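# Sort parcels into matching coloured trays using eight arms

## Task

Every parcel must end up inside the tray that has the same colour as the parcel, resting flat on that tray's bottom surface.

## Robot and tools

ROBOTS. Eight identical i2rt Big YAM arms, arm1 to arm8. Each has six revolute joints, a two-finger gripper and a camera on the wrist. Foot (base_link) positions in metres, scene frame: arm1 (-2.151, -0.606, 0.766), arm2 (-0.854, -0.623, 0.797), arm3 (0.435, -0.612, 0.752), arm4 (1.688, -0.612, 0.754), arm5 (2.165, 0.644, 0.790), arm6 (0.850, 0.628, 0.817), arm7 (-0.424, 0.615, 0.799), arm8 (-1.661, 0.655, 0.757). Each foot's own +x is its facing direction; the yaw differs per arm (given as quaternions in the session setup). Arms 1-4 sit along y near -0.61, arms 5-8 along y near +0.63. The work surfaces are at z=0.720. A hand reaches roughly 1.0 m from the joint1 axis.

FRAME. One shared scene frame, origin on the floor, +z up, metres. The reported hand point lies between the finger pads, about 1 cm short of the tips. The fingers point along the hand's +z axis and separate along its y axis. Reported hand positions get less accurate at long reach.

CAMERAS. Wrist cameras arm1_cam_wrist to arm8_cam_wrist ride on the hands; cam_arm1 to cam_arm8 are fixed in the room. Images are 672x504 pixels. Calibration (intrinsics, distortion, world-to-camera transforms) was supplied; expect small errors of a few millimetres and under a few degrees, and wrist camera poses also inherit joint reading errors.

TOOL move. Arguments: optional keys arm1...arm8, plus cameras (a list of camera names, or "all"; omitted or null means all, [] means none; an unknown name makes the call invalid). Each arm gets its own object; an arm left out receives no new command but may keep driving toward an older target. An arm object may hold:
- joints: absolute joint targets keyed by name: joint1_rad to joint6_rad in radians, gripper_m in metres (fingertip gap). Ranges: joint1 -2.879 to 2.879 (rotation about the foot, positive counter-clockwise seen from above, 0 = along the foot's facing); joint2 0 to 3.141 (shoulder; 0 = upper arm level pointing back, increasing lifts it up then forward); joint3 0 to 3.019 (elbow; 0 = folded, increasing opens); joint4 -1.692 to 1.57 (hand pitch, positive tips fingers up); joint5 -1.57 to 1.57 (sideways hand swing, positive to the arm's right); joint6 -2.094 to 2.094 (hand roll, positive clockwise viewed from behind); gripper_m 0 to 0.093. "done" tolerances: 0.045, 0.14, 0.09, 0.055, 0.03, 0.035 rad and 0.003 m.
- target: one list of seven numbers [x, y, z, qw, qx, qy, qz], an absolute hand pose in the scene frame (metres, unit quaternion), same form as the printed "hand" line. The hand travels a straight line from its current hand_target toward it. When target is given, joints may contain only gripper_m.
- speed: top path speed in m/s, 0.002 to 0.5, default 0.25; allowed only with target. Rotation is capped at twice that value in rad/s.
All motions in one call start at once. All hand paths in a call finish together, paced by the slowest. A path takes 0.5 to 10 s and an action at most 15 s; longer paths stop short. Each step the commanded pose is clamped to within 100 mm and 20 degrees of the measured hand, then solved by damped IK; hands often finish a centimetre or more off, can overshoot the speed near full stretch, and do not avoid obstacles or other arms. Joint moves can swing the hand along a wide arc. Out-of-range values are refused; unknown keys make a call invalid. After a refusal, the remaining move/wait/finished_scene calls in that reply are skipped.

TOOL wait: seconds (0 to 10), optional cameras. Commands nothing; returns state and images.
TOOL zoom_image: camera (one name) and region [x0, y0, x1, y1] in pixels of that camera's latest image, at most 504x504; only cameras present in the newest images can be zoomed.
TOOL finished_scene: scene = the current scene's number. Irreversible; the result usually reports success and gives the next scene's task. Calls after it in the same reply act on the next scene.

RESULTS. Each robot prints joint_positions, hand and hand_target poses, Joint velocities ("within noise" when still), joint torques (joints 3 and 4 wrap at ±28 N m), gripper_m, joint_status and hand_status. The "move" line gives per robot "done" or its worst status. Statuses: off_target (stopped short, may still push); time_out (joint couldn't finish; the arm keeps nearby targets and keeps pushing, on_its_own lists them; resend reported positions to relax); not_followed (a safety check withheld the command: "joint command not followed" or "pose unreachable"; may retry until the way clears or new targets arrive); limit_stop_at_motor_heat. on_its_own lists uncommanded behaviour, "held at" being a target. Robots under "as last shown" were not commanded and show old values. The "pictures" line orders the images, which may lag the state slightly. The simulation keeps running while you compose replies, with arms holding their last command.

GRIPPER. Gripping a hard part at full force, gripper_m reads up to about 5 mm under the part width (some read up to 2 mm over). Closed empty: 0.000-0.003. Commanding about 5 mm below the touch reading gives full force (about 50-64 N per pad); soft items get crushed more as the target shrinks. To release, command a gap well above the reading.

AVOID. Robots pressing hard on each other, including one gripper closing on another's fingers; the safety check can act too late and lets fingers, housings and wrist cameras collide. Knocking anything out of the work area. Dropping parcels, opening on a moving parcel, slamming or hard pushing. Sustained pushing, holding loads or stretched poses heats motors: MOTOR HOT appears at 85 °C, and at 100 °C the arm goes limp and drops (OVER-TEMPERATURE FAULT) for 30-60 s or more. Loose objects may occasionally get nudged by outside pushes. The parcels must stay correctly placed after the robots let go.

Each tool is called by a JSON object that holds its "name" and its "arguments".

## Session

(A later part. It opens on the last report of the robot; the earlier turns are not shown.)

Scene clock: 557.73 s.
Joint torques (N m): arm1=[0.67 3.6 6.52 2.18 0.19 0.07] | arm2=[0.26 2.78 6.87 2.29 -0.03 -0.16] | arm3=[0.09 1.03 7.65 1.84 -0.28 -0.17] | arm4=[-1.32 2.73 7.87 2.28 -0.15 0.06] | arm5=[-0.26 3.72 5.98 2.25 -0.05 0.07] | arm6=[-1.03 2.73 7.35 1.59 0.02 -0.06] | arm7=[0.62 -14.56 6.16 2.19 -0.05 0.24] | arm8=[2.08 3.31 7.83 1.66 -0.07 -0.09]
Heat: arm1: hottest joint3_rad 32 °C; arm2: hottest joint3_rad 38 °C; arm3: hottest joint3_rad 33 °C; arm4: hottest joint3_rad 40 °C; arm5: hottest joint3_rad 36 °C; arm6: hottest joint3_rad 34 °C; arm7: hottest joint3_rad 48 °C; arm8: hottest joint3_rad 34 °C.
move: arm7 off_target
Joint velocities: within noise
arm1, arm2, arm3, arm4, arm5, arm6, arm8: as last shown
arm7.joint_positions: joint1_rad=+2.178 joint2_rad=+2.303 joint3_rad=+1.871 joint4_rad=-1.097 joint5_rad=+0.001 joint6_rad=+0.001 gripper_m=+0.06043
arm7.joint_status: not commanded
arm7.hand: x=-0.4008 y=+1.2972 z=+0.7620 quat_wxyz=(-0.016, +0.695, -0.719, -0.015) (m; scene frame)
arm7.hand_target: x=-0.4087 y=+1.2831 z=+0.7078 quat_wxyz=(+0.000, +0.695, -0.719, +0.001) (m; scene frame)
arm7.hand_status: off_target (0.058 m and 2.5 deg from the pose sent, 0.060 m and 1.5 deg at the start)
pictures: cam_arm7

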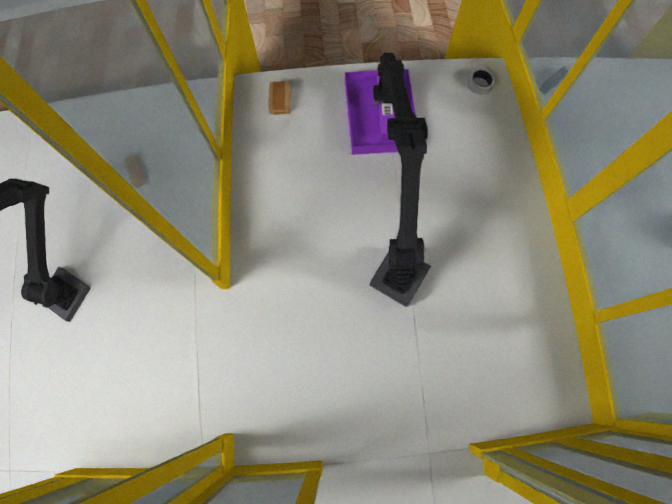

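{"name": "move", "arguments": {"arm7": {"target":[-0.405,1.292,0.752,0,-0.6947,0.7193,0],"speed":0.1}, "cameras": []}}

{"name": "move", "arguments": {"arm7": {"joints":{"gripper_m":0.093}}, "cameras": []}}

{"name": "move", "arguments": {"arm7": {"target":[-0.405,1.292,0.95,0,-0.6947,0.7193,0],"speed":0.25}, "cameras": ["cam_arm7","arm7_cam_wrist"]}}

{"name": "zoom_image", "arguments": {"camera": "cam_arm7", "region": [310, 40, 450, 180]}}

Scene clock: 572.47 s.
Joint torques (N m): arm1=[0.67 3.84 6.6 2.22 0.17 0.08] | arm2=[0.26 2.78 6.87 2.3 -0.02 -0.16] | arm3=[0.09 0.97 7.65 1.84 -0.28 -0.16] | arm4=[-1.32 2.73 7.87 2.29 -0.15 0.06] | arm5=[-0.15 3.84 6.05 2.09 -0.09 0.05] | arm6=[-1.08 2.73 7.36 1.58 0.02 -0.06] | arm7=[0.15 -17.14 11.14 -0.42 -0.07 0.17] | arm8=[2.14 3.08 7.84 1.69 -0.07 -0.07]
Heat: arm1: hottest joint3_rad 32 °C; arm2: hottest joint3_rad 37 °C; arm3: hottest joint3_rad 33 °C; arm4: hottest joint3_rad 40 °C; arm5: hottest joint3_rad 36 °C; arm6: hottest joint3_rad 34 °C; arm7: hottest joint3_rad 45 °C; arm8: hottest joint3_rad 34 °C.
move: arm7 off_target
Joint velocities: within noise
arm1, arm2, arm3, arm4, arm5, arm6, arm8: as last shown
arm7.joint_positions: joint1_rad=+2.178 joint2_rad=+2.300 joint3_rad=+1.870 joint4_rad=-1.119 joint5_rad=+0.001 joint6_rad=+0.001 gripper_m=+0.06043
arm7.joint_status: not commanded
arm7.hand: x=-0.4010 y=+1.2918 z=+0.7636 quat_wxyz=(-0.009, +0.695, -0.719, -0.008) (m; scene frame)
arm7.hand_target: x=-0.4049 y=+1.2916 z=+0.7520 quat_wxyz=(+0.000, +0.695, -0.719, +0.000) (m; scene frame)
arm7.hand_status: off_target (0.012 m and 1.4 deg from the pose sent, 0.012 m and 2.5 deg at the start)
pictures: none
No camera images: "cameras" was empty.

Scene clock: 573.13 s.
Joint torques (N m): arm1=[0.67 3.72 6.42 2.26 0.18 0.04] | arm2=[0.26 2.78 6.87 2.29 -0.02 -0.16] | arm3=[0.03 1.03 7.66 1.88 -0.28 -0.15] | arm4=[-1.32 2.73 7.86 2.29 -0.15 0.06] | arm5=[-0.56 4.19 6.04 2.06 -0.09 0.02] | arm6=[-1.03 2.73 7.35 1.58 0.02 -0.06] | arm7=[0.09 -17.9 11 -0.29 -0.08 0.18] | arm8=[2.2 3.31 7.9 1.69 -0.08 -0.09]
Heat: arm1: hottest joint3_rad 32 °C; arm2: hottest joint3_rad 37 °C; arm3: hottest joint3_rad 33 °C; arm4: hottest joint3_rad 40 °C; arm5: hottest joint3_rad 36 °C; arm6: hottest joint3_rad 34 °C; arm7: hottest joint3_rad 45 °C; arm8: hottest joint3_rad 34 °C.
move: arm7 done
Joint velocities: within noise
arm1, arm2, arm3, arm4, arm5, arm6, arm8: as last shown
arm7.joint_positions: joint1_rad=+2.178 joint2_rad=+2.312 joint3_rad=+1.870 joint4_rad=-1.125 joint5_rad=+0.001 joint6_rad=+0.001 gripper_m=+0.09287
arm7.joint_status: all done
arm7.hand: x=-0.4011 y=+1.2883 z=+0.7554 quat_wxyz=(-0.002, +0.695, -0.719, -0.002) (m; scene frame)
arm7.hand_target: x=-0.4049 y=+1.2916 z=+0.7522 quat_wxyz=(+0.000, +0.695, -0.719, +0.000) (m; scene frame)
arm7.hand_status: not commanded
pictures: none
No camera images: "cameras" was empty.

Scene clock: 574.83 s.
Joint torques (N m): arm1=[0.85 4.19 6.57 2.13 0.17 0.08] | arm2=[0.26 2.78 6.87 2.29 -0.02 -0.16] | arm3=[-0.03 1.03 7.65 1.87 -0.28 -0.16] | arm4=[-1.32 2.73 7.87 2.29 -0.14 0.06] | arm5=[-0.56 3.6 5.98 2.06 -0.07 0.02] | arm6=[-1.08 2.78 7.32 1.57 0.02 -0.06] | arm7=[0.26 -17.2 15.75 -0.32 -0.1 0.18] | arm8=[2.26 3.49 7.9 1.68 -0.07 -0.08]
Heat: arm1: hottest joint3_rad 32 °C; arm2: hottest joint3_rad 37 °C; arm3: hottest joint3_rad 33 °C; arm4: hottest joint3_rad 40 °C; arm5: hottest joint3_rad 36 °C; arm6: hottest joint3_rad 34 °C; arm7: hottest joint3_rad 45 °C; arm8: hottest joint3_rad 34 °C.
move: arm7 off_target
Joint velocities: within noise
arm1, arm2, arm4, arm5, arm6, arm8: as last shown
arm3.joint_positions: joint1_rad=+0.186 joint2_rad=+0.601 joint3_rad=+1.430 joint4_rad=-1.415 joint5_rad=-0.004 joint6_rad=-0.402 gripper_m=+0.09297
arm3.joint_status: not commanded
arm3.hand: x=+0.2400 y=-0.5282 z=+1.2971 quat_wxyz=(-0.191, +0.882, -0.007, -0.431) (m; scene frame)
arm3.hand_target: x=+0.2376 y=-0.5298 z=+1.3006 quat_wxyz=(-0.193, +0.878, +0.003, -0.438) (m; scene frame)
arm3.hand_status: not commanded
arm7.joint_positions: joint1_rad=+2.178 joint2_rad=+2.163 joint3_rad=+2.101 joint4_rad=-1.545 joint5_rad=+0.001 joint6_rad=+0.001 gripper_m=+0.09293
arm7.joint_status: not commanded
arm7.hand: x=-0.4014 y=+1.2761 z=+0.9385 quat_wxyz=(+0.012, +0.695, -0.719, +0.012) (m; scene frame)
arm7.hand_target: x=-0.4050 y=+1.2909 z=+0.9499 quat_wxyz=(+0.000, +0.695, -0.719, -0.001) (m; scene frame)
arm7.hand_status: off_target (0.020 m and 1.9 deg from the pose sent, 0.195 m and 0.4 deg at the start; pose on its path clipped on 3 of 51 steps)
pictures: arm7_cam_wrist, cam_arm7
camera_calibration:
arm7_cam_wrist: T_world_to_cam=[[0.999753, -0.0175579, 0.0136455, 0.40768], [-0.0222323, -0.801727, 0.597277, 0.459972], [0.000453007, -0.597433, -0.801919, 1.63639], [0, 0, 0, 1]] pos_world=[-0.398095, 1.35356, 1.03196]

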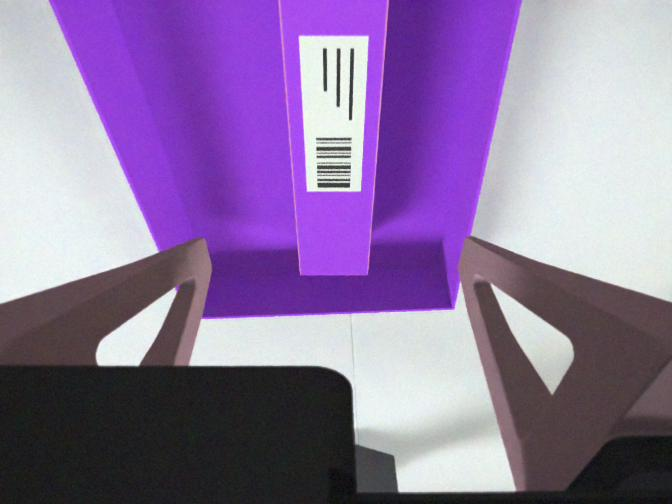

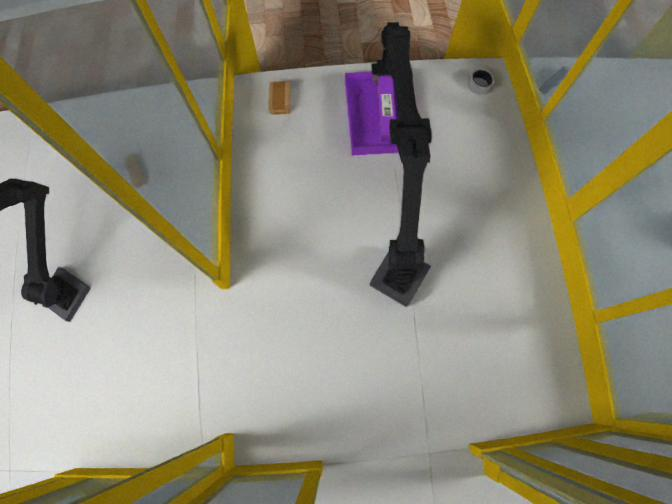

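Scaled by 3.600.

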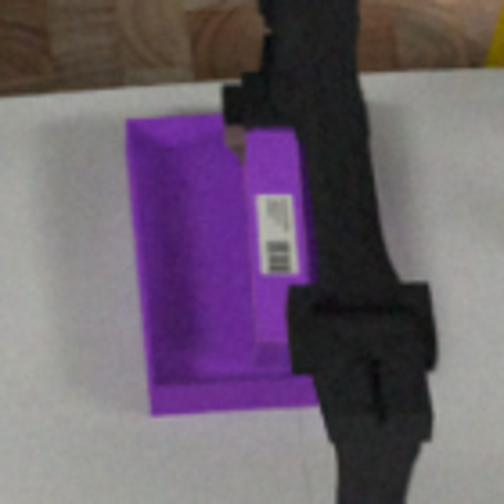

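{"name": "finished_scene", "arguments": {"scene": 2}}

The scene is finished: the task was done.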